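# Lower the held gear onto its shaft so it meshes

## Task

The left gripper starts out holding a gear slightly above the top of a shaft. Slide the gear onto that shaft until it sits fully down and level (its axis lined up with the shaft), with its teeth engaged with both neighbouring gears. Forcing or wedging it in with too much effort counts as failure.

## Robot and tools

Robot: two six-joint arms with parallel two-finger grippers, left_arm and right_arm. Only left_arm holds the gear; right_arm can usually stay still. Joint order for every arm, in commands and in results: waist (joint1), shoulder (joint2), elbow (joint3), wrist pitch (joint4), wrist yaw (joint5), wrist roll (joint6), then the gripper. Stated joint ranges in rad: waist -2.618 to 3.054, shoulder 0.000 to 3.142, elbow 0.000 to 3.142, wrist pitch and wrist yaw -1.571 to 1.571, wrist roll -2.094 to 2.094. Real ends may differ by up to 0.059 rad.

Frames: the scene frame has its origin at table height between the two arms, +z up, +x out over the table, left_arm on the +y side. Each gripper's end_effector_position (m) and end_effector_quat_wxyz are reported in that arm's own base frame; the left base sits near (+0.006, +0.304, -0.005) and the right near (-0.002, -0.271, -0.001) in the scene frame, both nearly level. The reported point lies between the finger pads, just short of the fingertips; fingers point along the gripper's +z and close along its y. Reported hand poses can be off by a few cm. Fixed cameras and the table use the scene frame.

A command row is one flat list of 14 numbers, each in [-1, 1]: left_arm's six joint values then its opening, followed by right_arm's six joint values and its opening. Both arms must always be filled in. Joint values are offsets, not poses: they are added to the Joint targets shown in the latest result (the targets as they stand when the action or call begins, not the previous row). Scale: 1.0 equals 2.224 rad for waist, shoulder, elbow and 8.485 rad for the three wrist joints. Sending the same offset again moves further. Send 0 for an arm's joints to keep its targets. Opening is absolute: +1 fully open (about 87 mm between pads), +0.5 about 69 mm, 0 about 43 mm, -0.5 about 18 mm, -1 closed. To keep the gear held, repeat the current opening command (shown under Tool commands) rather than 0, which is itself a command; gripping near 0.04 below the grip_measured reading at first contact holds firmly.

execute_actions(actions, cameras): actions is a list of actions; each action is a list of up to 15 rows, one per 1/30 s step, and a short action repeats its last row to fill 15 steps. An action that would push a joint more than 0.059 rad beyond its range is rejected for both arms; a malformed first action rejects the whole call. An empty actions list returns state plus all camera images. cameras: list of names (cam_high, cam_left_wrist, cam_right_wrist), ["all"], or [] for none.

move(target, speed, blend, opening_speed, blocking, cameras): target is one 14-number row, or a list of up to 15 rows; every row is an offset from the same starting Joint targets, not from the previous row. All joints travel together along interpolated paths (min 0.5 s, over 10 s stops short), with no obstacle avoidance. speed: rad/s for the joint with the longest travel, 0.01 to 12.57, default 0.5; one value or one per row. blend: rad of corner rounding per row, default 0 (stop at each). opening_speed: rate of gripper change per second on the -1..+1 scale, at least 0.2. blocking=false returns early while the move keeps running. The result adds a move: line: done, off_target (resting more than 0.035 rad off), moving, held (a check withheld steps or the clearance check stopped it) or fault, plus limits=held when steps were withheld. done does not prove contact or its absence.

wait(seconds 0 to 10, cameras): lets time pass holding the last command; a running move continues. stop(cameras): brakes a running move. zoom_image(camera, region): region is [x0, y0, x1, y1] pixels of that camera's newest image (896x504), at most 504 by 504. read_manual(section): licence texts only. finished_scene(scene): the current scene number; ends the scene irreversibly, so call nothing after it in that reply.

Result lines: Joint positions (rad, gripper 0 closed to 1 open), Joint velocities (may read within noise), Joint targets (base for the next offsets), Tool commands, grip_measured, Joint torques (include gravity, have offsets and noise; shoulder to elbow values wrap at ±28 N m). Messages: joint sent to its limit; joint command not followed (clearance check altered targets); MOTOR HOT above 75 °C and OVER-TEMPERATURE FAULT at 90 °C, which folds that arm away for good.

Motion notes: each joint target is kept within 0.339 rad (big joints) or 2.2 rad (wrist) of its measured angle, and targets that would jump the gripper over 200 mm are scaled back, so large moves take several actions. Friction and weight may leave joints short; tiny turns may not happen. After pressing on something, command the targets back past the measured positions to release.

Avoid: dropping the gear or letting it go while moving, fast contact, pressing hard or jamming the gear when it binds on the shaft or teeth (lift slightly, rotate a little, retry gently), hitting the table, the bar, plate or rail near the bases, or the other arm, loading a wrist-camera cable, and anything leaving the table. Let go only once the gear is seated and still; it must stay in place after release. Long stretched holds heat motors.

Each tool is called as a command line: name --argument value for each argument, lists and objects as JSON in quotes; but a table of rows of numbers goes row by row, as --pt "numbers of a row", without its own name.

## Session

execute_actions --actions '[]'

zoom_image --camera "cam_left_wrist" --region '[330, 140, 570, 370]'

Scene clock: 0.00 s.
left_arm: end_effector_position=(+0.2826, -0.1438, +0.1208) grip_measured=-0.511 end_effector_quat_wxyz=(-0.008, +0.859, +0.512, +0.005) | right_arm: end_effector_position=(+0.3825, +0.0000, +0.3605) grip_measured=+1.000 end_effector_quat_wxyz=(+0.707, +0.000, +0.707, +0.000)
Joint positions: left_arm=[-0.61 1.758 1.505 -1.329 -0.015 1.457 0.244] | right_arm=[0 1.047 1.047 0 0 0 1]
Joint velocities: within noise
Joint torques (N m): no reading
Heat: left arm: 27 °C; right arm: 27 °C.
Joint targets: left_arm=[-0.607 1.747 1.512 -1.335 -0.020 1.457] | right_arm=[0.000 1.043 1.058 0.005 -0.001 0.000]
Tool commands: left_gripper/opening=-1.0 right_gripper/opening=+1.0

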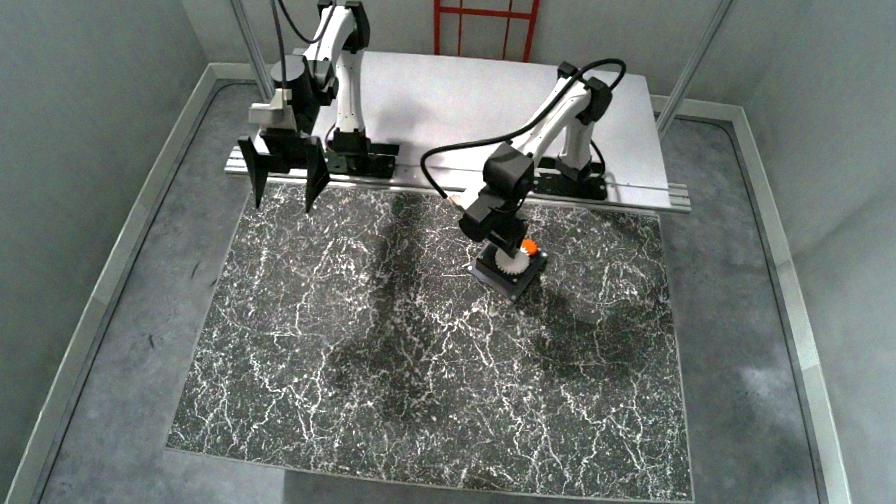

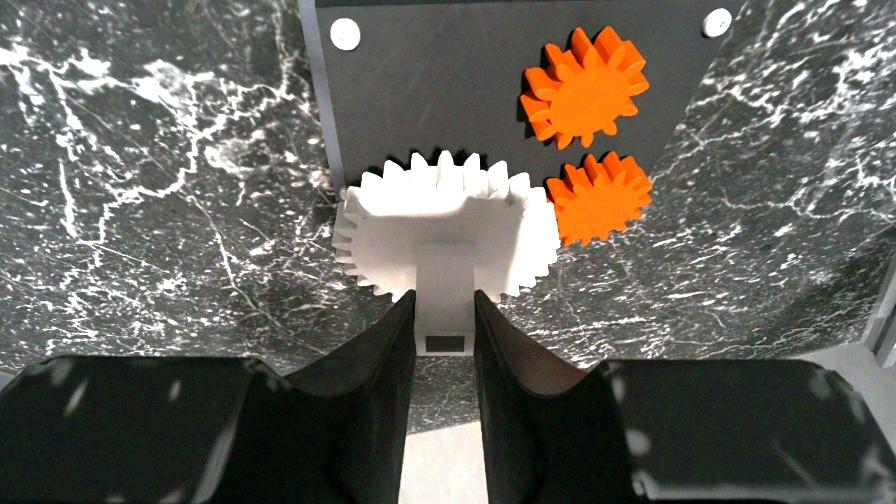

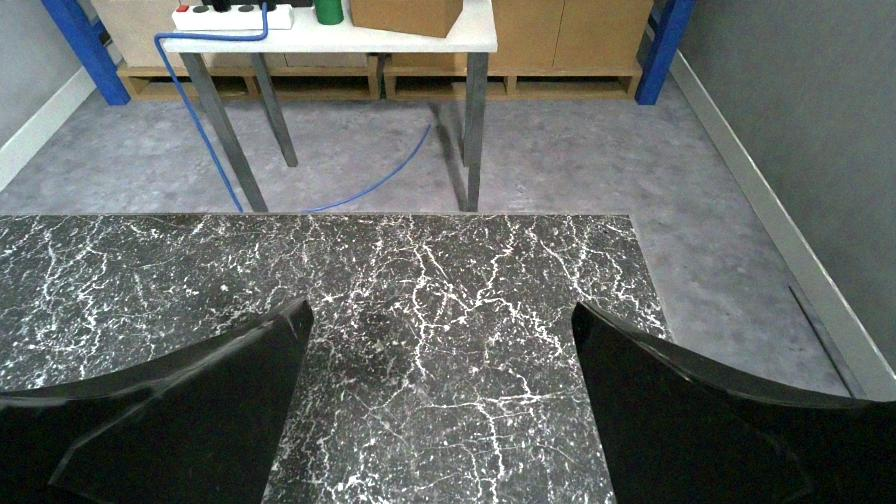

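Scaled by 2.100 from the camera's 896x504 image, which has a finer 1280x720 frame.

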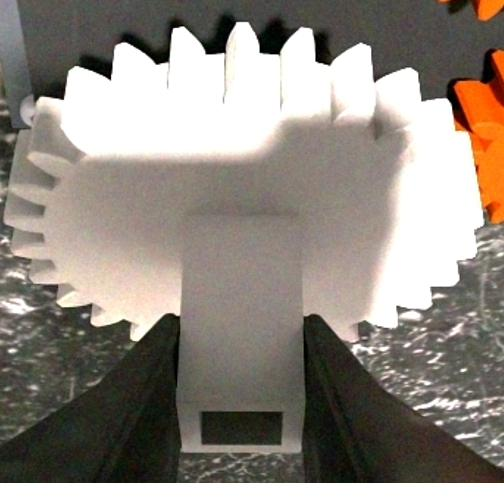

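move --pt "0 0.003 0.054 -0.0131 0 0 -1 0 0 0 0 0 0 1" --pt "0.036 0.0058 0.1079 -0.0262 0 0 -1 0 0 0 0 0 0 1" --blend 0.05 --cameras '["cam_left_wrist"]'

zoom_image --camera "cam_left_wrist" --region '[370, 10, 570, 130]'

move --target '[0.036,0,0,0,0,0,-1,0,0,0,0,0,0,1]' --cameras '["cam_left_wrist"]'

zoom_image --camera "cam_left_wrist" --region '[370, 0, 570, 120]'

Scene clock: 10.73 s.
left_arm: end_effector_position=(+0.2922, -0.1209, +0.1776) grip_measured=-0.511 end_effector_quat_wxyz=(+0.001, +0.839, +0.545, +0.009) | right_arm: end_effector_position=(+0.3825, +0.0000, +0.3605) grip_measured=+1.000 end_effector_quat_wxyz=(+0.707, +0.000, +0.707, +0.000)
Joint positions: left_arm=[-0.532 1.758 1.732 -1.536 -0.015 1.457 0.244] | right_arm=[0 1.047 1.047 0 0 0 1]
Joint torques (N m): left_arm=[0.35 -6.34 6.93 0.19 0.13 -0.03] | right_arm=[-0.24 -2.84 8.1 2.25 -0.07 0.09]
Heat: left arm: 28 °C; right arm: 30 °C.
Joint targets: left_arm=[-0.527 1.760 1.753 -1.557 -0.020 1.457] | right_arm=[0.000 1.043 1.058 0.005 -0.001 0.000]
move: done
camera_calibration:
cam_left_wrist: T_world_to_cam=[[-0.912072, 0.409749, -0.0151633, 0.317309], [0.240914, 0.565449, 0.788815, -0.122873], [0.33179, 0.715803, -0.614444, 0.240167], [0, 0, 0, 1]] pos_world=[0.239326, -0.232451, 0.249305]
Images, in order (width x height): cam_left_wrist 896x504.

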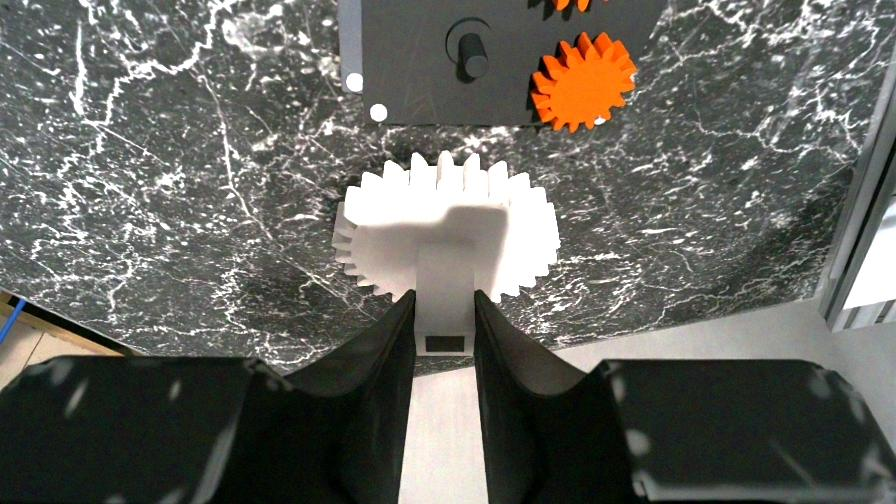

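Scaled by 2.520 from the camera's 896x504 image, which has a finer 1280x720 frame.

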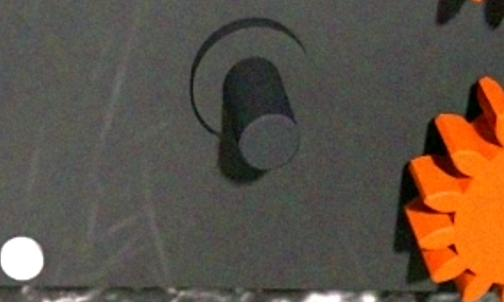

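Scene clock: 11.50 s.
left_arm: end_effector_position=(+0.3006, -0.0978, +0.1776) grip_measured=-0.511 end_effector_quat_wxyz=(+0.000, +0.817, +0.577, +0.009) | right_arm: end_effector_position=(+0.3825, +0.0000, +0.3605) grip_measured=+1.000 end_effector_quat_wxyz=(+0.707, +0.000, +0.707, +0.000)
Joint positions: left_arm=[-0.454 1.758 1.732 -1.537 -0.015 1.457 0.244] | right_arm=[0 1.047 1.047 0 0 0 1]
Joint torques (N m): left_arm=[0.51 -6.42 6.79 0.2 0.13 -0.03] | right_arm=[-0.24 -2.84 8.1 2.25 -0.07 0.09]
Heat: left arm: 28 °C; right arm: 30 °C.
Joint targets: left_arm=[-0.447 1.760 1.753 -1.557 -0.020 1.457] | right_arm=[0.000 1.043 1.058 0.005 -0.001 0.000]
move: done
camera_calibration:
cam_left_wrist: T_world_to_cam=[[-0.941183, 0.337591, -0.0143763, 0.316932], [0.196775, 0.582191, 0.788881, -0.12311], [0.274689, 0.739652, -0.614378, 0.240292], [0, 0, 0, 1]] pos_world=[0.25651, -0.213052, 0.249305]
Images, in order (width x height): cam_left_wrist 896x504.

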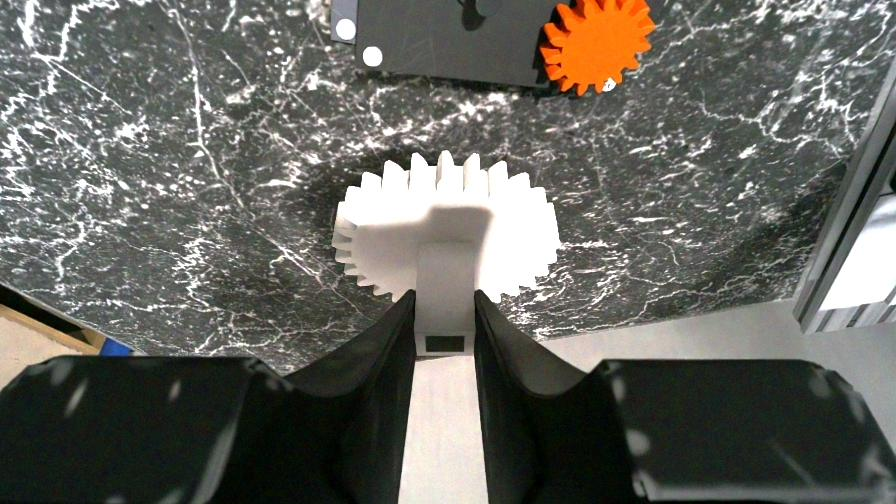

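Scaled by 2.520 from the camera's 896x504 image, which has a finer 1280x720 frame.

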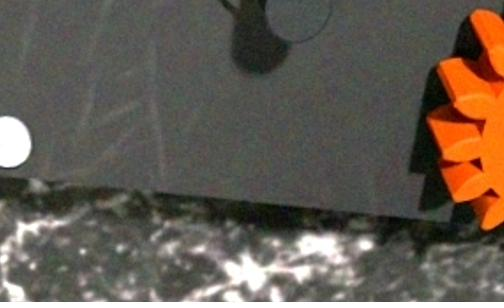

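move --target '[-0.0643,0,0,0,0,0,-1,0,0,0,0,0,0,1]' --cameras '["cam_left_wrist"]'

zoom_image --camera "cam_left_wrist" --region '[380, 50, 580, 170]'

Scene clock: 49.50 s.
left_arm: end_effector_position=(+0.2846, -0.1374, +0.1776) grip_measured=-0.511 end_effector_quat_wxyz=(+0.000, +0.854, +0.520, +0.009) | right_arm: end_effector_position=(+0.3825, +0.0000, +0.3605) grip_measured=+1.000 end_effector_quat_wxyz=(+0.707, +0.000, +0.707, +0.000)
Joint positions: left_arm=[-0.59 1.758 1.732 -1.537 -0.015 1.457 0.244] | right_arm=[0 1.047 1.047 0 0 0 1]
Joint torques (N m): left_arm=[-0.28 -6.26 6.87 0.22 0.12 -0.03] | right_arm=[-0.25 -2.84 8.1 2.25 -0.07 0.09]
Heat: left arm: 31 °C; right arm: 34 °C.
Joint targets: left_arm=[-0.590 1.760 1.753 -1.557 -0.020 1.457] | right_arm=[0.000 1.043 1.058 0.005 -0.001 0.000]
move: done
camera_calibration:
cam_left_wrist: T_world_to_cam=[[-0.886979, 0.461584, -0.0144674, 0.316972], [0.273384, 0.550067, 0.789105, -0.123092], [0.372196, 0.695964, -0.614087, 0.240173], [0, 0, 0, 1]] pos_world=[0.225407, -0.245752, 0.249206]
Images, in order (width x height): cam_left_wrist 896x504.

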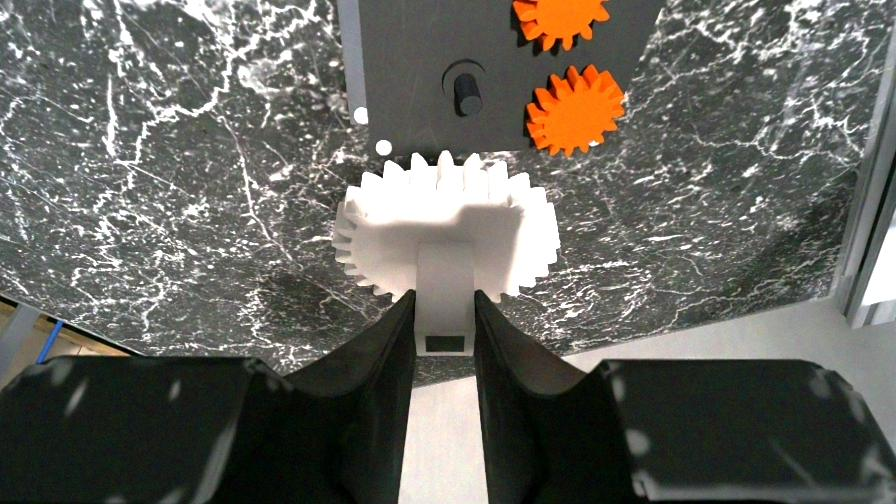

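Scaled by 2.520 from the camera's 896x504 image, which has a finer 1280x720 frame.

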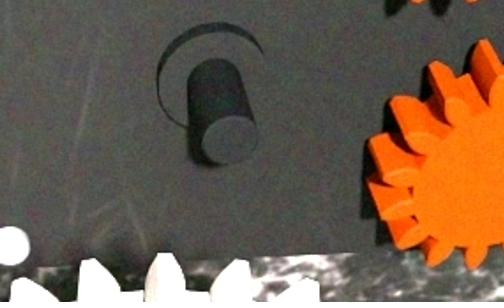

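move --pt "-0.027 -0.06 -0.165 0.0366 -0.0041 0 -1 0 0 0 0 0 0 1" --pt "-0.027 -0.0674 -0.1821 0.0405 -0.0041 0 -1 0 0 0 0 0 0 1" --speed '[0.6,0.2]' --blend '[0.02,0]' --cameras '["cam_left_wrist"]'

Scene clock: 96.53 s.
left_arm: end_effector_position=(+0.2701, -0.1425, +0.1168) grip_measured=-0.511 end_effector_quat_wxyz=(+0.019, +0.867, +0.497, +0.030) | right_arm: end_effector_position=(+0.3825, +0.0000, +0.3605) grip_measured=+1.000 end_effector_quat_wxyz=(+0.707, +0.000, +0.707, +0.000)
Joint positions: left_arm=[-0.645 1.646 1.357 -1.223 -0.04 1.457 0.244] | right_arm=[0 1.047 1.047 0 0 0 1]
Joint torques (N m): left_arm=[-0.55 -8.62 4.66 0.56 -0.01 -0.03] | right_arm=[-0.25 -2.84 8.1 2.25 -0.07 0.09]
Heat: left arm: 33 °C; right arm: 36 °C.
Joint targets: left_arm=[-0.650 1.610 1.347 -1.214 -0.055 1.457] | right_arm=[0.000 1.043 1.058 0.005 -0.001 0.000]
move: off_target (left_arm); blend cut to 0.019 rad at target 1; left_arm: the shoulder is farthest, 0.036 rad from its target
camera_calibration:
cam_left_wrist: T_world_to_cam=[[-0.858473, 0.508441, -0.0671722, 0.310782], [0.259071, 0.542959, 0.798797, -0.0666494], [0.442613, 0.668343, -0.597838, 0.186993], [0, 0, 0, 1]] pos_world=[0.2013, -0.246802, 0.185907]
Images, in order (width x height): cam_left_wrist 896x504.

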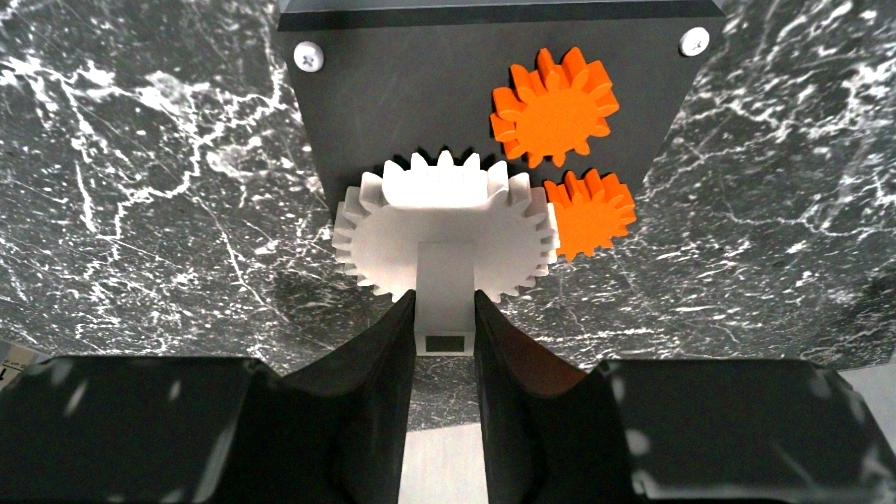

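move --target '[0,-0.0115,0,0,0,0,-1,0,0,0,0,0,0,1]' --speed 0.2

Scene clock: 104.63 s.
left_arm: end_effector_position=(+0.2702, -0.1426, +0.1245) grip_measured=-0.511 end_effector_quat_wxyz=(+0.032, +0.866, +0.497, +0.035) | right_arm: end_effector_position=(+0.3825, +0.0000, +0.3605) grip_measured=+1.000 end_effector_quat_wxyz=(+0.707, +0.000, +0.707, +0.000)
Joint positions: left_arm=[-0.645 1.619 1.357 -1.222 -0.04 1.457 0.244] | right_arm=[0 1.047 1.047 0 0 0 1]
Joint torques (N m): left_arm=[-0.54 -8.34 4.75 0.61 0 -0.02] | right_arm=[-0.24 -2.84 8.1 2.25 -0.07 0.09]
Heat: left arm: 34 °C; right arm: 36 °C.
Joint targets: left_arm=[-0.650 1.584 1.347 -1.214 -0.055 1.457] | right_arm=[0.000 1.043 1.058 0.005 -0.001 0.000]
move: done

move --target '[-0.0065,0,0,-0.003,0,0,-1,0,0,0,0,0,0,1]' --speed 0.2 --cameras '["cam_left_wrist"]'

Scene clock: 120.13 s.
left_arm: end_effector_position=(+0.2681, -0.1464, +0.1245) grip_measured=-0.511 end_effector_quat_wxyz=(+0.032, +0.870, +0.491, +0.035) | right_arm: end_effector_position=(+0.3825, +0.0000, +0.3605) grip_measured=+1.000 end_effector_quat_wxyz=(+0.707, +0.000, +0.707, +0.000)
Joint positions: left_arm=[-0.659 1.619 1.357 -1.222 -0.04 1.457 0.244] | right_arm=[0 1.047 1.047 0 0 0 1]
Joint torques (N m): left_arm=[-0.62 -8.42 4.77 0.35 0 -0.04] | right_arm=[-0.24 -2.84 8.1 2.25 -0.07 0.09]
Heat: left arm: 34 °C; right arm: 36 °C.
Joint targets: left_arm=[-0.665 1.584 1.347 -1.239 -0.055 1.457] | right_arm=[0.000 1.043 1.058 0.005 -0.001 0.000]
move: done
camera_calibration:
cam_left_wrist: T_world_to_cam=[[-0.849194, 0.519437, -0.0951615, 0.314117], [0.248969, 0.552725, 0.795305, -0.0655577], [0.465709, 0.651675, -0.598694, 0.186512], [0, 0, 0, 1]] pos_world=[0.196208, -0.248474, 0.193694]
Images, in order (width x height): cam_left_wrist 896x504.

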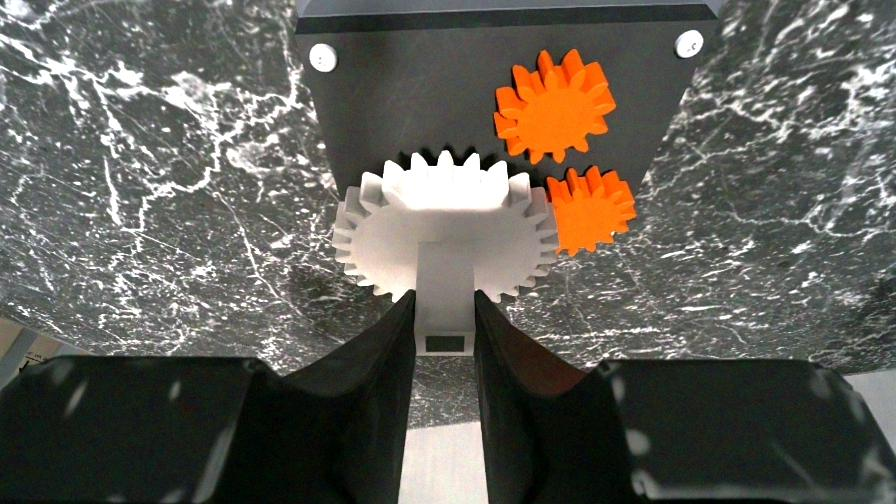

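move --target '[0.013,-0.0121,-0.0099,0.004,0.0051,0,-1,0,0,0,0,0,0,1]' --speed 0.2

Scene clock: 154.97 s.
left_arm: end_effector_position=(+0.2645, -0.1435, +0.1251) grip_measured=-0.511 end_effector_quat_wxyz=(+0.041, +0.867, +0.496, +0.028) | right_arm: end_effector_position=(+0.3825, +0.0000, +0.3605) grip_measured=+1.000 end_effector_quat_wxyz=(+0.707, +0.000, +0.707, +0.000)
Joint positions: left_arm=[-0.646 1.592 1.335 -1.215 -0.019 1.457 0.244] | right_arm=[0 1.047 1.047 0 0 0 1]
Joint torques (N m): left_arm=[0.79 -8.14 4.81 0.66 0.25 -0.03] | right_arm=[-0.24 -2.84 8.1 2.25 -0.07 0.09]
Heat: left arm: 34 °C; right arm: 37 °C.
Joint targets: left_arm=[-0.636 1.557 1.325 -1.206 -0.012 1.457] | right_arm=[0.000 1.043 1.058 0.005 -0.001 0.000]
move: done

move --target '[0.0055,0,0,0,0,0,-1,0,0,0,0,0,0,1]' --speed 0.2

Scene clock: 160.63 s.
left_arm: end_effector_position=(+0.2661, -0.1405, +0.1250) grip_measured=-0.511 end_effector_quat_wxyz=(+0.042, +0.864, +0.501, +0.028) | right_arm: end_effector_position=(+0.3825, +0.0000, +0.3605) grip_measured=+1.000 end_effector_quat_wxyz=(+0.707, +0.000, +0.707, +0.000)
Joint positions: left_arm=[-0.634 1.592 1.335 -1.215 -0.018 1.457 0.244] | right_arm=[0 1.047 1.047 0 0 0 1]
Joint torques (N m): left_arm=[0.85 -8.21 4.77 0.65 0.23 -0.03] | right_arm=[-0.23 -2.84 8.1 2.25 -0.06 0.09]
Heat: left arm: 34 °C; right arm: 38 °C.
Joint targets: left_arm=[-0.624 1.557 1.325 -1.205 -0.012 1.457] | right_arm=[0.000 1.043 1.058 0.005 -0.001 0.000]
move: done

move --target '[-0.0027,0,-0.013,0.0042,0,0,-1,0,0,0,0,0,0,1]' --speed 0.1

Scene clock: 166.43 s.
left_arm: end_effector_position=(+0.2672, -0.1413, +0.1179) grip_measured=-0.511 end_effector_quat_wxyz=(+0.044, +0.864, +0.501, +0.029) | right_arm: end_effector_position=(+0.3825, +0.0000, +0.3605) grip_measured=+1.000 end_effector_quat_wxyz=(+0.707, +0.000, +0.707, +0.000)
Joint positions: left_arm=[-0.634 1.592 1.306 -1.18 -0.018 1.457 0.244] | right_arm=[0 1.047 1.047 0 0 0 1]
Joint torques (N m): left_arm=[0.14 -8.05 4.72 0.65 0.26 0] | right_arm=[-0.24 -2.84 8.1 2.25 -0.07 0.09]
Heat: left arm: 34 °C; right arm: 38 °C.
Joint targets: left_arm=[-0.630 1.557 1.297 -1.170 -0.012 1.457] | right_arm=[0.000 1.043 1.058 0.005 -0.001 0.000]
move: done

move --target '[-0.004,0,-0.0075,0.0022,0,0,-1,0,0,0,0,0,0,1]' --speed 0.1 --cameras '["cam_left_wrist"]'

Scene clock: 169.43 s.
left_arm: end_effector_position=(+0.2668, -0.1411, +0.1157) grip_measured=-0.511 end_effector_quat_wxyz=(+0.046, +0.864, +0.501, +0.030) | right_arm: end_effector_position=(+0.3825, +0.0000, +0.3605) grip_measured=+1.000 end_effector_quat_wxyz=(+0.707, +0.000, +0.707, +0.000)
Joint positions: left_arm=[-0.634 1.588 1.292 -1.167 -0.018 1.457 0.244] | right_arm=[0 1.047 1.047 0 0 0 1]
Joint torques (N m): left_arm=[-0.54 -7.75 4.53 0.72 0.27 -0.03] | right_arm=[-0.24 -2.82 8.1 2.25 -0.07 0.09]
Heat: left arm: 35 °C; right arm: 38 °C.
Joint targets: left_arm=[-0.638 1.557 1.280 -1.151 -0.012 1.457] | right_arm=[0.000 1.043 1.058 0.005 -0.001 0.000]
move: done
camera_calibration:
cam_left_wrist: T_world_to_cam=[[-0.860278, 0.496867, -0.114217, 0.311447], [0.233092, 0.582567, 0.778642, -0.0507912], [0.45342, 0.643226, -0.616985, 0.182559], [0, 0, 0, 1]] pos_world=[0.196994, -0.242585, 0.187757]
Images, in order (width x height): cam_left_wrist 896x504.

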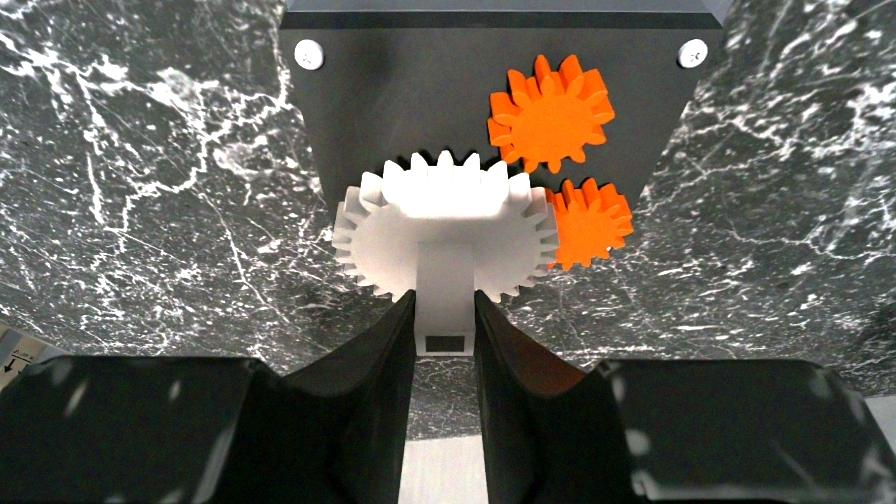

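move --target '[-0.002,0,-0.0055,0.0018,0,0,-1,0,0,0,0,0,0,1]' --speed 0.1

Scene clock: 174.57 s.
left_arm: end_effector_position=(+0.2666, -0.1415, +0.1155) grip_measured=-0.511 end_effector_quat_wxyz=(+0.050, +0.864, +0.500, +0.031) | right_arm: end_effector_position=(+0.3825, +0.0000, +0.3605) grip_measured=+1.000 end_effector_quat_wxyz=(+0.707, +0.000, +0.707, +0.000)
Joint positions: left_arm=[-0.636 1.581 1.283 -1.158 -0.018 1.457 0.244] | right_arm=[0 1.047 1.047 0 0 0 1]
Joint torques (N m): left_arm=[-0.8 -7.1 4.3 0.81 0.25 -0.03] | right_arm=[-0.24 -2.84 8.1 2.25 -0.06 0.09]
Heat: left arm: 35 °C; right arm: 38 °C.
Joint targets: left_arm=[-0.643 1.557 1.268 -1.136 -0.012 1.457] | right_arm=[0.000 1.043 1.058 0.005 -0.001 0.000]
move: done

move --pt "0.003 0.002 0.009 -0.002 0 0 -1 0 0 0 0 0 0 1" --pt "0.008 0.003 0.004 0.0002 0 0 -1 0 0 0 0 0 0 1" --speed 0.1

Scene clock: 182.03 s.
left_arm: end_effector_position=(+0.2668, -0.1410, +0.1155) grip_measured=-0.511 end_effector_quat_wxyz=(+0.050, +0.864, +0.501, +0.031) | right_arm: end_effector_position=(+0.3825, +0.0000, +0.3605) grip_measured=+1.000 end_effector_quat_wxyz=(+0.707, +0.000, +0.707, +0.000)
Joint positions: left_arm=[-0.634 1.581 1.283 -1.158 -0.018 1.457 0.244] | right_arm=[0 1.047 1.047 0 0 0 1]
Joint torques (N m): left_arm=[0.72 -6.58 5.05 0.81 0.24 -0.03] | right_arm=[-0.24 -2.82 8.1 2.25 -0.07 0.09]
Heat: left arm: 34 °C; right arm: 38 °C.
Joint targets: left_arm=[-0.625 1.564 1.277 -1.134 -0.012 1.457] | right_arm=[0.000 1.043 1.058 0.005 -0.001 0.000]
move: done

execute_actions --actions '[[[0.002,0,-0.001,-0.001,0,0,-1,0,0,0,0,0,0,1],[0.004,0,-0.002,-0.002,0,0,-1,0,0,0,0,0,0,1],[0.005,0,-0.003,-0.003,0,0,-1,0,0,0,0,0,0,1],[0.005,0,-0.003,-0.004,0,0,-1,0,0,0,0,0,0,1],[0.004,0,-0.003,-0.005,0,0,-1,0,0,0,0,0,0,1],[0.002,0,-0.003,-0.0055,0,0,-1,0,0,0,0,0,0,1],[0,0,-0.003,-0.006,0,0,-1,0,0,0,0,0,0,1],[-0.003,0,-0.003,-0.006,0,0,-1,0,0,0,0,0,0,1],[-0.006,0,-0.003,-0.005,0,0,-1,0,0,0,0,0,0,1],[-0.008,0,-0.003,-0.004,0,0,-1,0,0,0,0,0,0,1],[-0.01,0,-0.003,-0.003,0,0,-1,0,0,0,0,0,0,1],[-0.011,0,-0.003,-0.002,0,0,-1,0,0,0,0,0,0,1],[-0.011,0,-0.003,-0.001,0,0,-1,0,0,0,0,0,0,1],[-0.01,0,-0.003,0,0,0,-1,0,0,0,0,0,0,1],[-0.008,0,-0.003,0,0,0,-1,0,0,0,0,0,0,1]]]'

Scene clock: 190.00 s.
left_arm: end_effector_position=(+0.2674, -0.1440, +0.1156) grip_measured=-0.511 end_effector_quat_wxyz=(+0.054, +0.865, +0.498, +0.032) | right_arm: end_effector_position=(+0.3825, +0.0000, +0.3605) grip_measured=+1.000 end_effector_quat_wxyz=(+0.707, +0.000, +0.707, +0.000)
Joint positions: left_arm=[-0.64 1.581 1.283 -1.15 -0.016 1.457 0.244] | right_arm=[0 1.047 1.047 0 0 0 1]
Joint torques (N m): left_arm=[-0.38 -6.6 4.45 0.74 0.24 -0.04] | right_arm=[-0.24 -2.84 8.1 2.25 -0.06 0.1]
Heat: left arm: 34 °C; right arm: 38 °C.
Joint targets: left_arm=[-0.643 1.564 1.270 -1.134 -0.012 1.457] | right_arm=[0.000 1.043 1.058 0.005 -0.001 0.000]

move --pt "0.006 -0.003 0.022 -0.0075 0 0 -1 0 0 0 0 0 0 1" --pt "0.0103 -0.003 0.0247 -0.0084 0 0 -1 0 0 0 0 0 0 1" --speed 0.2

Scene clock: 217.40 s.
left_arm: end_effector_position=(+0.2654, -0.1390, +0.1196) grip_measured=-0.511 end_effector_quat_wxyz=(+0.045, +0.863, +0.502, +0.029) | right_arm: end_effector_position=(+0.3825, +0.0000, +0.3605) grip_measured=+1.000 end_effector_quat_wxyz=(+0.707, +0.000, +0.707, +0.000)
Joint positions: left_arm=[-0.63 1.581 1.301 -1.185 -0.016 1.457 0.244] | right_arm=[0 1.047 1.047 0 0 0 1]
Joint torques (N m): left_arm=[0.83 -7.08 7.34 0.39 0.23 -0.02] | right_arm=[-0.24 -2.84 8.12 2.25 -0.07 0.09]
Heat: left arm: 33 °C; right arm: 39 °C.
Joint targets: left_arm=[-0.620 1.557 1.325 -1.205 -0.012 1.457] | right_arm=[0.000 1.043 1.058 0.005 -0.001 0.000]
move: done

move --target '[0,0.0193,-0.009,0.005,0,0,-1,0,0,0,0,0,0,1]' --speed 0.1

Scene clock: 225.80 s.
left_arm: end_effector_position=(+0.2677, -0.1407, +0.1199) grip_measured=-0.511 end_effector_quat_wxyz=(+0.051, +0.863, +0.502, +0.031) | right_arm: end_effector_position=(+0.3825, +0.0000, +0.3605) grip_measured=+1.000 end_effector_quat_wxyz=(+0.707, +0.000, +0.707, +0.000)
Joint positions: left_arm=[-0.63 1.581 1.301 -1.173 -0.016 1.457 0.244] | right_arm=[0 1.047 1.047 0 0 0 1]
Joint torques (N m): left_arm=[0.84 -3.73 5.83 0.68 0.23 -0.04] | right_arm=[-0.23 -2.84 8.1 2.25 -0.06 0.09]
Heat: left arm: 33 °C; right arm: 39 °C.
Joint targets: left_arm=[-0.620 1.600 1.305 -1.163 -0.012 1.457] | right_arm=[0.000 1.043 1.058 0.005 -0.001 0.000]
move: done

move --target '[0.001,0.006,0,0,0,0,-1,0,0,0,0,0,0,1]' --speed 0.1

Scene clock: 229.10 s.
left_arm: end_effector_position=(+0.2686, -0.1414, +0.1151) grip_measured=-0.511 end_effector_quat_wxyz=(+0.045, +0.863, +0.503, +0.028) | right_arm: end_effector_position=(+0.3825, +0.0000, +0.3605) grip_measured=+1.000 end_effector_quat_wxyz=(+0.707, +0.000, +0.707, +0.000)
Joint positions: left_arm=[-0.63 1.598 1.301 -1.169 -0.016 1.457 0.244] | right_arm=[0 1.047 1.047 0 0 0 1]
Joint torques (N m): left_arm=[1.03 -4.22 5.87 0.64 0.24 -0.02] | right_arm=[-0.24 -2.84 8.09 2.25 -0.07 0.09]
Heat: left arm: 33 °C; right arm: 39 °C.
Joint targets: left_arm=[-0.618 1.613 1.305 -1.163 -0.012 1.457] | right_arm=[0.000 1.043 1.058 0.005 -0.001 0.000]
move: done

move --target '[0.002,0,-0.009,0.0024,0,0,-1,0,0,0,0,0,0,1]' --speed 0.1

Scene clock: 234.30 s.
left_arm: end_effector_position=(+0.2700, -0.1415, +0.1133) grip_measured=-0.511 end_effector_quat_wxyz=(+0.048, +0.862, +0.504, +0.028) | right_arm: end_effector_position=(+0.3825, +0.0000, +0.3605) grip_measured=+1.000 end_effector_quat_wxyz=(+0.707, +0.000, +0.707, +0.000)
Joint positions: left_arm=[-0.626 1.598 1.294 -1.156 -0.013 1.457 0.244] | right_arm=[0 1.047 1.047 0 0 0 1]
Joint torques (N m): left_arm=[1.07 -4.23 4.77 0.72 0.2 -0.04] | right_arm=[-0.24 -2.84 8.1 2.25 -0.07 0.09]
Heat: left arm: 33 °C; right arm: 39 °C.
Joint targets: left_arm=[-0.613 1.613 1.285 -1.142 -0.012 1.457] | right_arm=[0.000 1.043 1.058 0.005 -0.001 0.000]
move: done

move --target '[0,0.0008,-0.006,0.0011,-0.0012,0,-1,0,0,0,0,0,0,1]' --speed 0.1 --cameras '["cam_left_wrist"]'

zoom_image --camera "cam_left_wrist" --region '[330, 30, 670, 320]'

Scene clock: 244.50 s.
left_arm: end_effector_position=(+0.2699, -0.1414, +0.1102) grip_measured=-0.511 end_effector_quat_wxyz=(+0.048, +0.862, +0.504, +0.028) | right_arm: end_effector_position=(+0.3825, +0.0000, +0.3605) grip_measured=+1.000 end_effector_quat_wxyz=(+0.707, +0.000, +0.707, +0.000)
Joint positions: left_arm=[-0.626 1.598 1.281 -1.143 -0.013 1.457 0.244] | right_arm=[0 1.047 1.047 0 0 0 1]
Joint torques (N m): left_arm=[0.99 -4.08 4.77 0.69 0.09 -0.01] | right_arm=[-0.23 -2.84 8.1 2.25 -0.07 0.09]
Heat: left arm: 32 °C; right arm: 39 °C.
Joint targets: left_arm=[-0.613 1.615 1.271 -1.133 -0.022 1.457] | right_arm=[0.000 1.043 1.058 0.005 -0.001 0.000]
move: done
camera_calibration:
cam_left_wrist: T_world_to_cam=[[-0.864048, 0.489792, -0.116298, 0.313857], [0.229309, 0.588597, 0.775223, -0.0447824], [0.448151, 0.643162, -0.62089, 0.179794], [0, 0, 0, 1]] pos_world=[0.200882, -0.243003, 0.18285]
Images, in order (width x height): cam_left_wrist 896x504.

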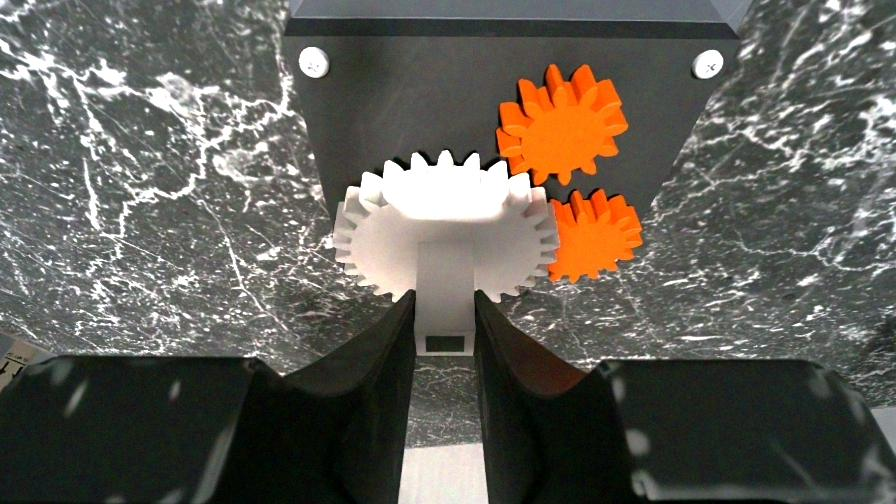

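Scaled by 1.482 from the camera's 896x504 image, which has a finer 1280x720 frame.

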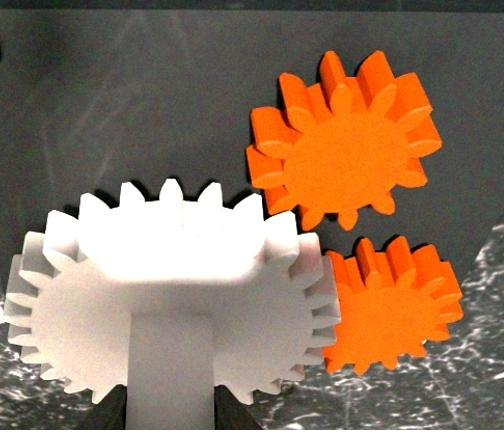

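move --pt "0 0.0008 -0.006 0.0017 0 0 -1 0 0 0 0 0 0 1" --pt "0 0.001 -0.009 0.0025 0 0.008 -1 0 0 0 0 0 0 1" --speed 0.12

Scene clock: 250.37 s.
left_arm: end_effector_position=(+0.2709, -0.1422, +0.1074) grip_measured=-0.511 end_effector_quat_wxyz=(+0.047, +0.873, +0.484, +0.028) | right_arm: end_effector_position=(+0.3825, +0.0000, +0.3605) grip_measured=+1.000 end_effector_quat_wxyz=(+0.707, +0.000, +0.707, +0.000)
Joint positions: left_arm=[-0.626 1.598 1.27 -1.133 -0.011 1.503 0.244] | right_arm=[0 1.047 1.047 0 0 0 1]
Joint torques (N m): left_arm=[1.07 -3.96 4.04 0.78 0.06 0.25] | right_arm=[-0.24 -2.84 8.1 2.25 -0.07 0.09]
Heat: left arm: 32 °C; right arm: 40 °C.
Joint targets: left_arm=[-0.613 1.617 1.251 -1.112 -0.022 1.525] | right_arm=[0.000 1.043 1.058 0.005 -0.001 0.000]
move: done

move --pt "0 0 -0.003 0.0008 0 -0.008 -1 0 0 0 0 0 0 1" --pt "0 0 -0.005 0.0013 0 -0.018 -1 0 0 0 0 0 0 1" --speed 0.2 --cameras '["cam_left_wrist"]'

zoom_image --camera "cam_left_wrist" --region '[330, 30, 670, 320]'

Scene clock: 255.83 s.
left_arm: end_effector_position=(+0.2696, -0.1412, +0.1066) grip_measured=-0.511 end_effector_quat_wxyz=(+0.053, +0.846, +0.530, +0.029) | right_arm: end_effector_position=(+0.3825, +0.0000, +0.3605) grip_measured=+1.000 end_effector_quat_wxyz=(+0.707, +0.000, +0.707, +0.000)
Joint positions: left_arm=[-0.626 1.598 1.267 -1.119 -0.015 1.396 0.244] | right_arm=[0 1.047 1.047 0 0 0 1]
Joint torques (N m): left_arm=[1.07 -3.97 3.52 0.78 0.11 -0.28] | right_arm=[-0.24 -2.84 8.12 2.25 -0.07 0.1]
Heat: left arm: 32 °C; right arm: 40 °C.
Joint targets: left_arm=[-0.613 1.617 1.240 -1.101 -0.022 1.372] | right_arm=[0.000 1.043 1.058 0.005 -0.001 0.000]
move: done
camera_calibration:
cam_left_wrist: T_world_to_cam=[[-0.891851, 0.434389, -0.126124, 0.313812], [0.188034, 0.609639, 0.770054, -0.0274328], [0.411393, 0.663058, -0.625387, 0.190819], [0, 0, 0, 1]] pos_world=[0.206531, -0.246116, 0.18004]
Images, in order (width x height): cam_left_wrist 896x504.

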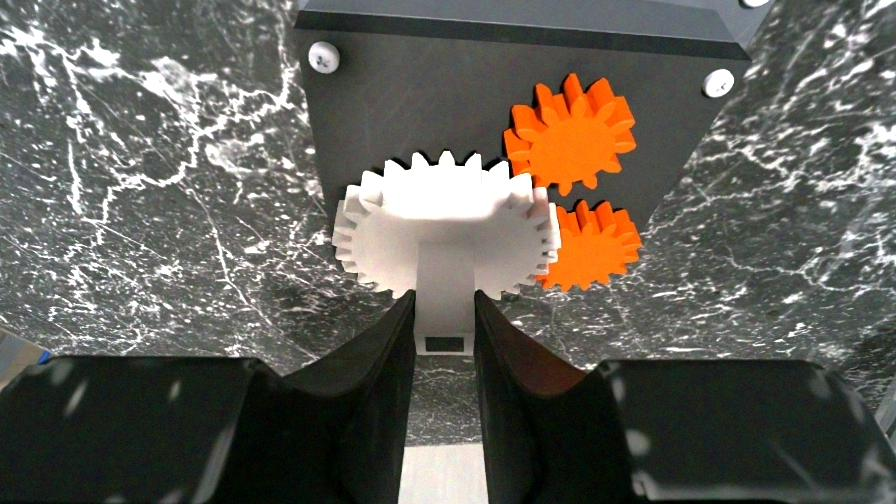

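Scaled by 1.482 from the camera's 896x504 image, which has a finer 1280x720 frame.

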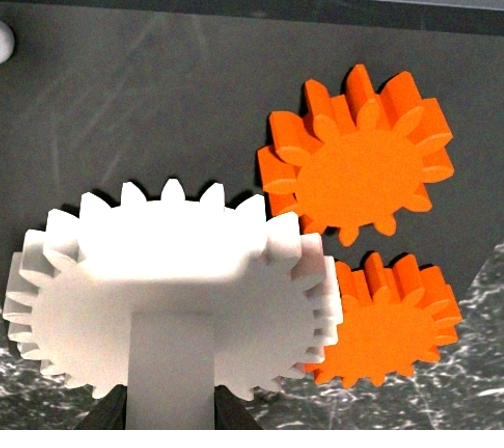

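move --pt "0 0 -0.004 0.001 0 0.012 -1 0 0 0 0 0 0 1" --pt "0 0 -0.006 0.0015 0 0.024 -1 0 0 0 0 0 0 1" --speed 0.15

move --pt "0 0 0 0 0 -0.012 -1 0 0 0 0 0 0 1" --pt "0 0 0 0 0 -0.024 -1 0 0 0 0 0 0 1" --speed 0.15

Scene clock: 263.17 s.
left_arm: end_effector_position=(+0.2723, -0.1414, +0.1037) grip_measured=-0.511 end_effector_quat_wxyz=(+0.043, +0.884, +0.464, +0.032) | right_arm: end_effector_position=(+0.3825, +0.0000, +0.3605) grip_measured=+1.000 end_effector_quat_wxyz=(+0.707, +0.000, +0.707, +0.000)
Joint positions: left_arm=[-0.626 1.598 1.253 -1.12 -0.02 1.55 0.244] | right_arm=[0 1.047 1.047 0 0 0 1]
Joint torques (N m): left_arm=[1.01 -3.89 3.4 0.86 0.16 0.26] | right_arm=[-0.24 -2.84 8.1 2.25 -0.07 0.09]
Heat: left arm: 31 °C; right arm: 40 °C.
Joint targets: left_arm=[-0.613 1.617 1.227 -1.088 -0.022 1.576] | right_arm=[0.000 1.043 1.058 0.005 -0.001 0.000]
move: done

Scene clock: 265.50 s.
left_arm: end_effector_position=(+0.2710, -0.1397, +0.1037) grip_measured=-0.511 end_effector_quat_wxyz=(+0.052, +0.847, +0.528, +0.035) | right_arm: end_effector_position=(+0.3825, +0.0000, +0.3605) grip_measured=+1.000 end_effector_quat_wxyz=(+0.707, +0.000, +0.707, +0.000)
Joint positions: left_arm=[-0.626 1.598 1.253 -1.103 -0.026 1.403 0.245] | right_arm=[0 1.047 1.047 0 0 0 1]
Joint torques (N m): left_arm=[1.14 -3.93 3.47 0.76 0.23 -0.33] | right_arm=[-0.24 -2.84 8.1 2.25 -0.07 0.09]
Heat: left arm: 31 °C; right arm: 40 °C.
Joint targets: left_arm=[-0.613 1.617 1.227 -1.088 -0.022 1.372] | right_arm=[0.000 1.043 1.058 0.005 -0.001 0.000]
move: done

move --pt "-0.003 0 -0.006 0.0016 0 0.006 -1 0 0 0 0 0 0 1" --pt "-0.003 0 -0.009 0.0024 0 0.02 -1 0 0 0 0 0 0 1" --speed 0.15 --cameras '["cam_left_wrist"]'

zoom_image --camera "cam_left_wrist" --region '[330, 30, 670, 320]'

Scene clock: 271.03 s.
left_arm: end_effector_position=(+0.2725, -0.1404, +0.1031) grip_measured=-0.511 end_effector_quat_wxyz=(+0.046, +0.875, +0.480, +0.036) | right_arm: end_effector_position=(+0.3825, +0.0000, +0.3605) grip_measured=+1.000 end_effector_quat_wxyz=(+0.707, +0.000, +0.707, +0.000)
Joint positions: left_arm=[-0.626 1.594 1.246 -1.108 -0.025 1.513 0.245] | right_arm=[0 1.047 1.047 0 0 0 1]
Joint torques (N m): left_arm=[0.46 -3.7 2.37 0.96 0.22 0.22] | right_arm=[-0.25 -2.84 8.1 2.25 -0.07 0.09]
Heat: left arm: 31 °C; right arm: 40 °C.
Joint targets: left_arm=[-0.620 1.618 1.207 -1.068 -0.022 1.542] | right_arm=[0.000 1.043 1.058 0.005 -0.001 0.000]
move: off_target (left_arm); left_arm: the wrist pitch is farthest, 0.040 rad from its target
camera_calibration:
cam_left_wrist: T_world_to_cam=[[-0.835026, 0.536849, -0.120513, 0.313849], [0.250066, 0.5654, 0.785996, -0.0505394], [0.4901, 0.626191, -0.606372, 0.158361], [0, 0, 0, 1]] pos_world=[0.197098, -0.239079, 0.173573]
Images, in order (width x height): cam_left_wrist 896x504.

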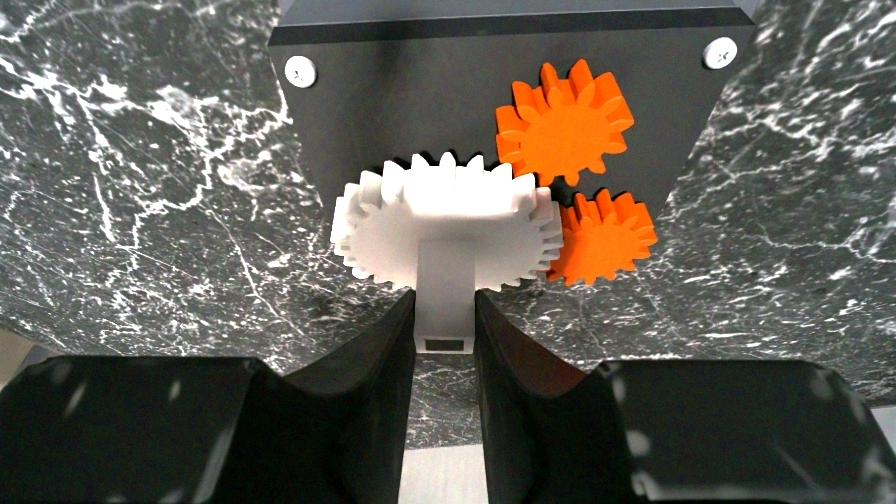

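Scaled by 1.482 from the camera's 896x504 image, which has a finer 1280x720 frame.

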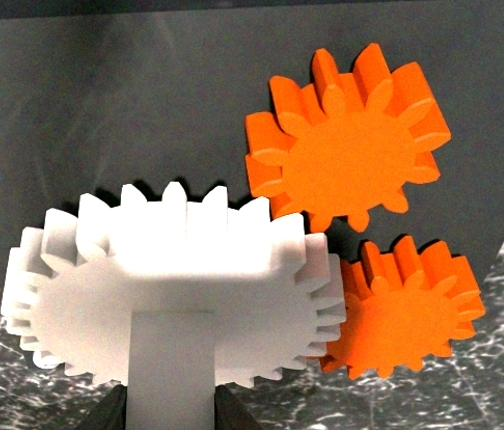

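move --target '[0,-0.003,0.014,-0.011,0,-0.003,-1,0,0,0,0,0,0,1]' --speed 0.2

move --target '[0,0,0,0,0,0,-0.25,0,0,0,0,0,0,1]' --opening_speed 0.4 --cameras '["cam_left_wrist"]'

zoom_image --camera "cam_left_wrist" --region '[330, 80, 670, 370]'

Scene clock: 280.60 s.
left_arm: end_effector_position=(+0.2715, -0.1397, +0.1036) grip_measured=-0.511 end_effector_quat_wxyz=(+0.044, +0.875, +0.480, +0.035) | right_arm: end_effector_position=(+0.3825, +0.0000, +0.3605) grip_measured=+1.000 end_effector_quat_wxyz=(+0.707, +0.000, +0.707, +0.000)
Joint positions: left_arm=[-0.626 1.594 1.248 -1.115 -0.025 1.513 0.245] | right_arm=[0 1.047 1.047 0 0 0 1]
Joint torques (N m): left_arm=[0.39 -4.11 4.7 0.14 0.21 0] | right_arm=[-0.24 -2.84 8.1 2.25 -0.07 0.09]
Heat: left arm: 31 °C; right arm: 40 °C.
Joint targets: left_arm=[-0.620 1.611 1.238 -1.161 -0.022 1.517] | right_arm=[0.000 1.043 1.058 0.005 -0.001 0.000]
move: off_target (left_arm); left_arm: the wrist pitch is farthest, 0.046 rad from its target

Scene clock: 282.70 s.
left_arm: end_effector_position=(+0.2671, -0.1366, +0.1027) grip_measured=-0.250 end_effector_quat_wxyz=(+0.034, +0.876, +0.480, +0.030) | right_arm: end_effector_position=(+0.3825, +0.0000, +0.3605) grip_measured=+1.000 end_effector_quat_wxyz=(+0.707, +0.000, +0.707, +0.000)
Joint positions: left_arm=[-0.626 1.596 1.248 -1.137 -0.025 1.513 0.375] | right_arm=[0 1.047 1.047 0 0 0 1]
Joint torques (N m): left_arm=[0.47 -4.25 4.77 0.29 0.18 0.04] | right_arm=[-0.24 -2.84 8.1 2.25 -0.06 0.09]
Heat: left arm: 31 °C; right arm: 40 °C.
Joint targets: left_arm=[-0.620 1.611 1.238 -1.161 -0.022 1.517] | right_arm=[0.000 1.043 1.058 0.005 -0.001 0.000]
move: done
camera_calibration:
cam_left_wrist: T_world_to_cam=[[-0.837025, 0.539296, -0.0924592, 0.305323], [0.268719, 0.55236, 0.789106, -0.0580956], [0.476632, 0.635656, -0.607258, 0.163368], [0, 0, 0, 1]] pos_world=[0.193308, -0.236416, 0.17328]
Images, in order (width x height): cam_left_wrist 896x504.

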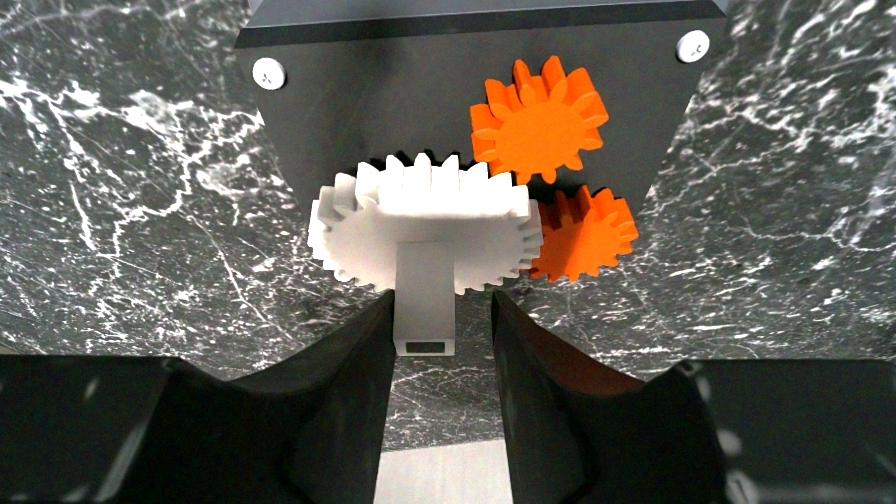

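Scaled by 1.482 from the camera's 896x504 image, which has a finer 1280x720 frame.

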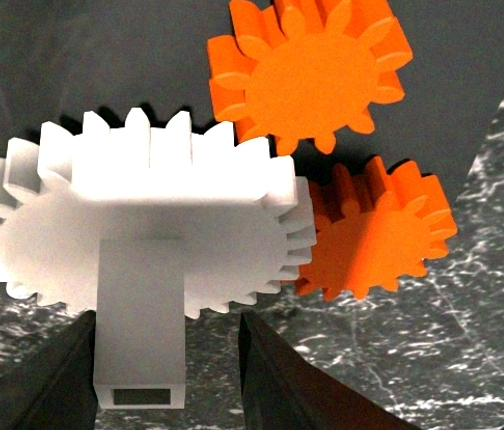

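move --target '[0,0.005,-0.0126,0.008,0,0,-0.25,0,0,0,0,0,0,1]' --speed 0.2 --cameras '["cam_left_wrist"]'

Scene clock: 293.07 s.
left_arm: end_effector_position=(+0.2680, -0.1372, +0.0932) grip_measured=-0.250 end_effector_quat_wxyz=(+0.033, +0.876, +0.480, +0.029) | right_arm: end_effector_position=(+0.3825, +0.0000, +0.3605) grip_measured=+1.000 end_effector_quat_wxyz=(+0.707, +0.000, +0.707, +0.000)
Joint positions: left_arm=[-0.626 1.606 1.221 -1.101 -0.025 1.513 0.375] | right_arm=[0 1.047 1.047 0 0 0 1]
Joint torques (N m): left_arm=[0.42 -4.19 4.57 0.61 0.21 0.01] | right_arm=[-0.24 -2.84 8.09 2.25 -0.07 0.09]
Heat: left arm: 31 °C; right arm: 40 °C.
Joint targets: left_arm=[-0.620 1.622 1.210 -1.094 -0.022 1.517] | right_arm=[0.000 1.043 1.058 0.005 -0.001 0.000]
move: done
camera_calibration:
cam_left_wrist: T_world_to_cam=[[-0.837146, 0.539427, -0.0905826, 0.3054], [0.269924, 0.551448, 0.789333, -0.0509701], [0.475739, 0.636336, -0.607247, 0.157901], [0, 0, 0, 1]] pos_world=[0.194303, -0.237111, 0.163781]
Images, in order (width x height): cam_left_wrist 896x504.

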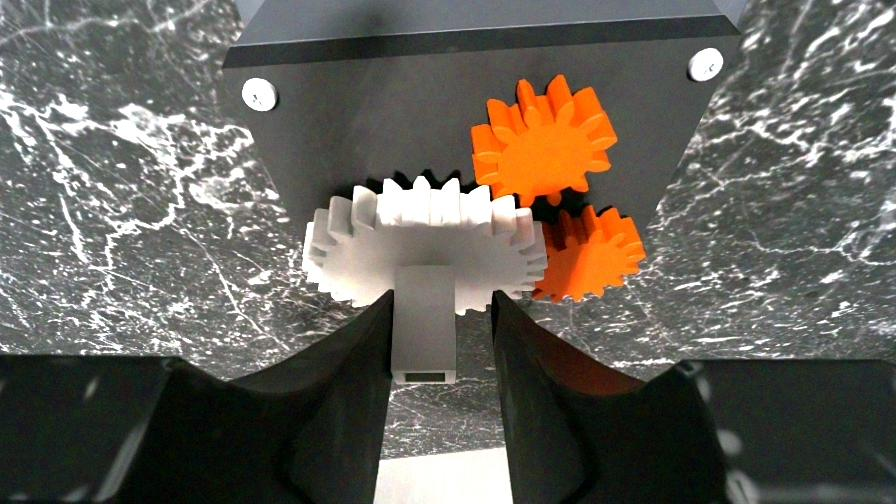

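zoom_image --camera "cam_left_wrist" --region '[290, 160, 560, 400]'

Scaled by 1.867 from the camera's 896x504 image, which has a finer 1280x720 frame.

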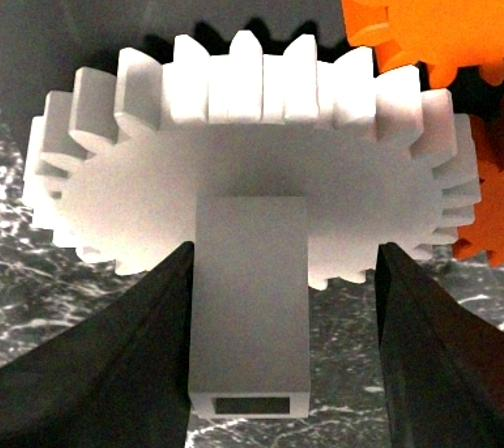

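move --target '[0,0,0,0,0,0,-0.6,0,0,0,0,0,0,1]' --opening_speed 0.4

move --pt "-0.0265 -0.002 0.004 -0.001 -0.0115 0 -0.65 0 0 0 0 0 0 1" --pt "-0.053 -0.004 0.004 -0.001 -0.023 -0.008 -0.65 0 0 0 0 0 0 1" --speed 0.15 --blend 0.02 --cameras '["cam_left_wrist"]'

zoom_image --camera "cam_left_wrist" --region '[330, 100, 670, 390]'

Scene clock: 332.13 s.
left_arm: end_effector_position=(+0.2726, -0.1405, +0.0937) grip_measured=-0.511 end_effector_quat_wxyz=(+0.043, +0.875, +0.480, +0.034) | right_arm: end_effector_position=(+0.3825, +0.0000, +0.3605) grip_measured=+1.000 end_effector_quat_wxyz=(+0.707, +0.000, +0.707, +0.000)
Joint positions: left_arm=[-0.626 1.606 1.221 -1.078 -0.025 1.513 0.244] | right_arm=[0 1.047 1.047 0 0 0 1]
Joint torques (N m): left_arm=[0.44 -4.29 4.52 0.45 0.22 0] | right_arm=[-0.24 -2.84 8.1 2.25 -0.07 0.09]
Heat: left arm: 31 °C; right arm: 41 °C.
Joint targets: left_arm=[-0.620 1.622 1.210 -1.093 -0.022 1.517] | right_arm=[0.000 1.043 1.058 0.005 -0.001 0.000]
move: done

Scene clock: 333.90 s.
left_arm: end_effector_position=(+0.2717, -0.1423, +0.1038) grip_measured=-0.511 end_effector_quat_wxyz=(+0.009, +0.882, +0.458, +0.110) | right_arm: end_effector_position=(+0.3825, +0.0000, +0.3605) grip_measured=+1.000 end_effector_quat_wxyz=(+0.707, +0.000, +0.707, +0.000)
Joint positions: left_arm=[-0.731 1.606 1.221 -1.09 -0.2 1.463 0.244] | right_arm=[0 1.047 1.047 0 0 0 1]
Joint torques (N m): left_arm=[-0.73 -4.96 5.2 0.45 -0.17 -0.16] | right_arm=[-0.24 -2.82 8.1 2.25 -0.07 0.1]
Heat: left arm: 31 °C; right arm: 41 °C.
Joint targets: left_arm=[-0.738 1.613 1.219 -1.102 -0.217 1.449] | right_arm=[0.000 1.043 1.058 0.005 -0.001 0.000]
move: done
camera_calibration:
cam_left_wrist: T_world_to_cam=[[-0.80273, 0.583998, -0.120711, 0.312273], [0.18896, 0.441079, 0.87735, -0.0604471], [0.565614, 0.681466, -0.46442, 0.132913], [0, 0, 0, 1]] pos_world=[0.186915, -0.24628, 0.152455]
Images, in order (width x height): cam_left_wrist 896x504.

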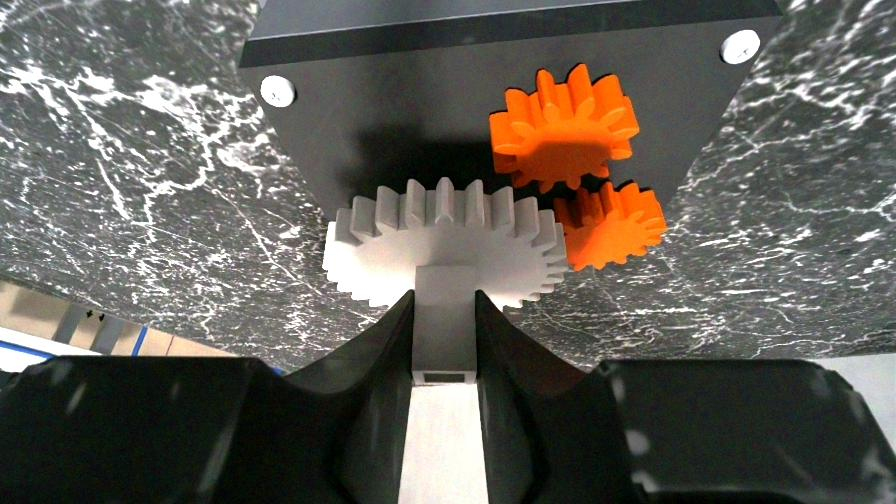

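Scaled by 1.482 from the camera's 896x504 image, which has a finer 1280x720 frame.

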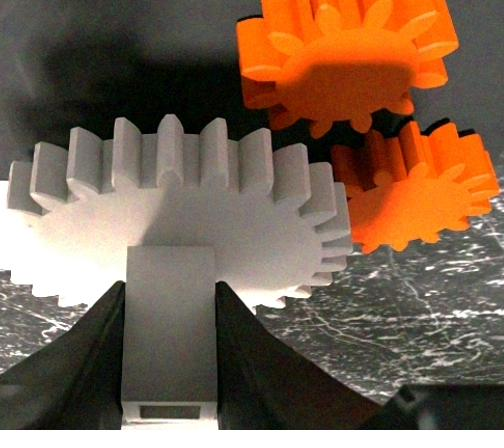

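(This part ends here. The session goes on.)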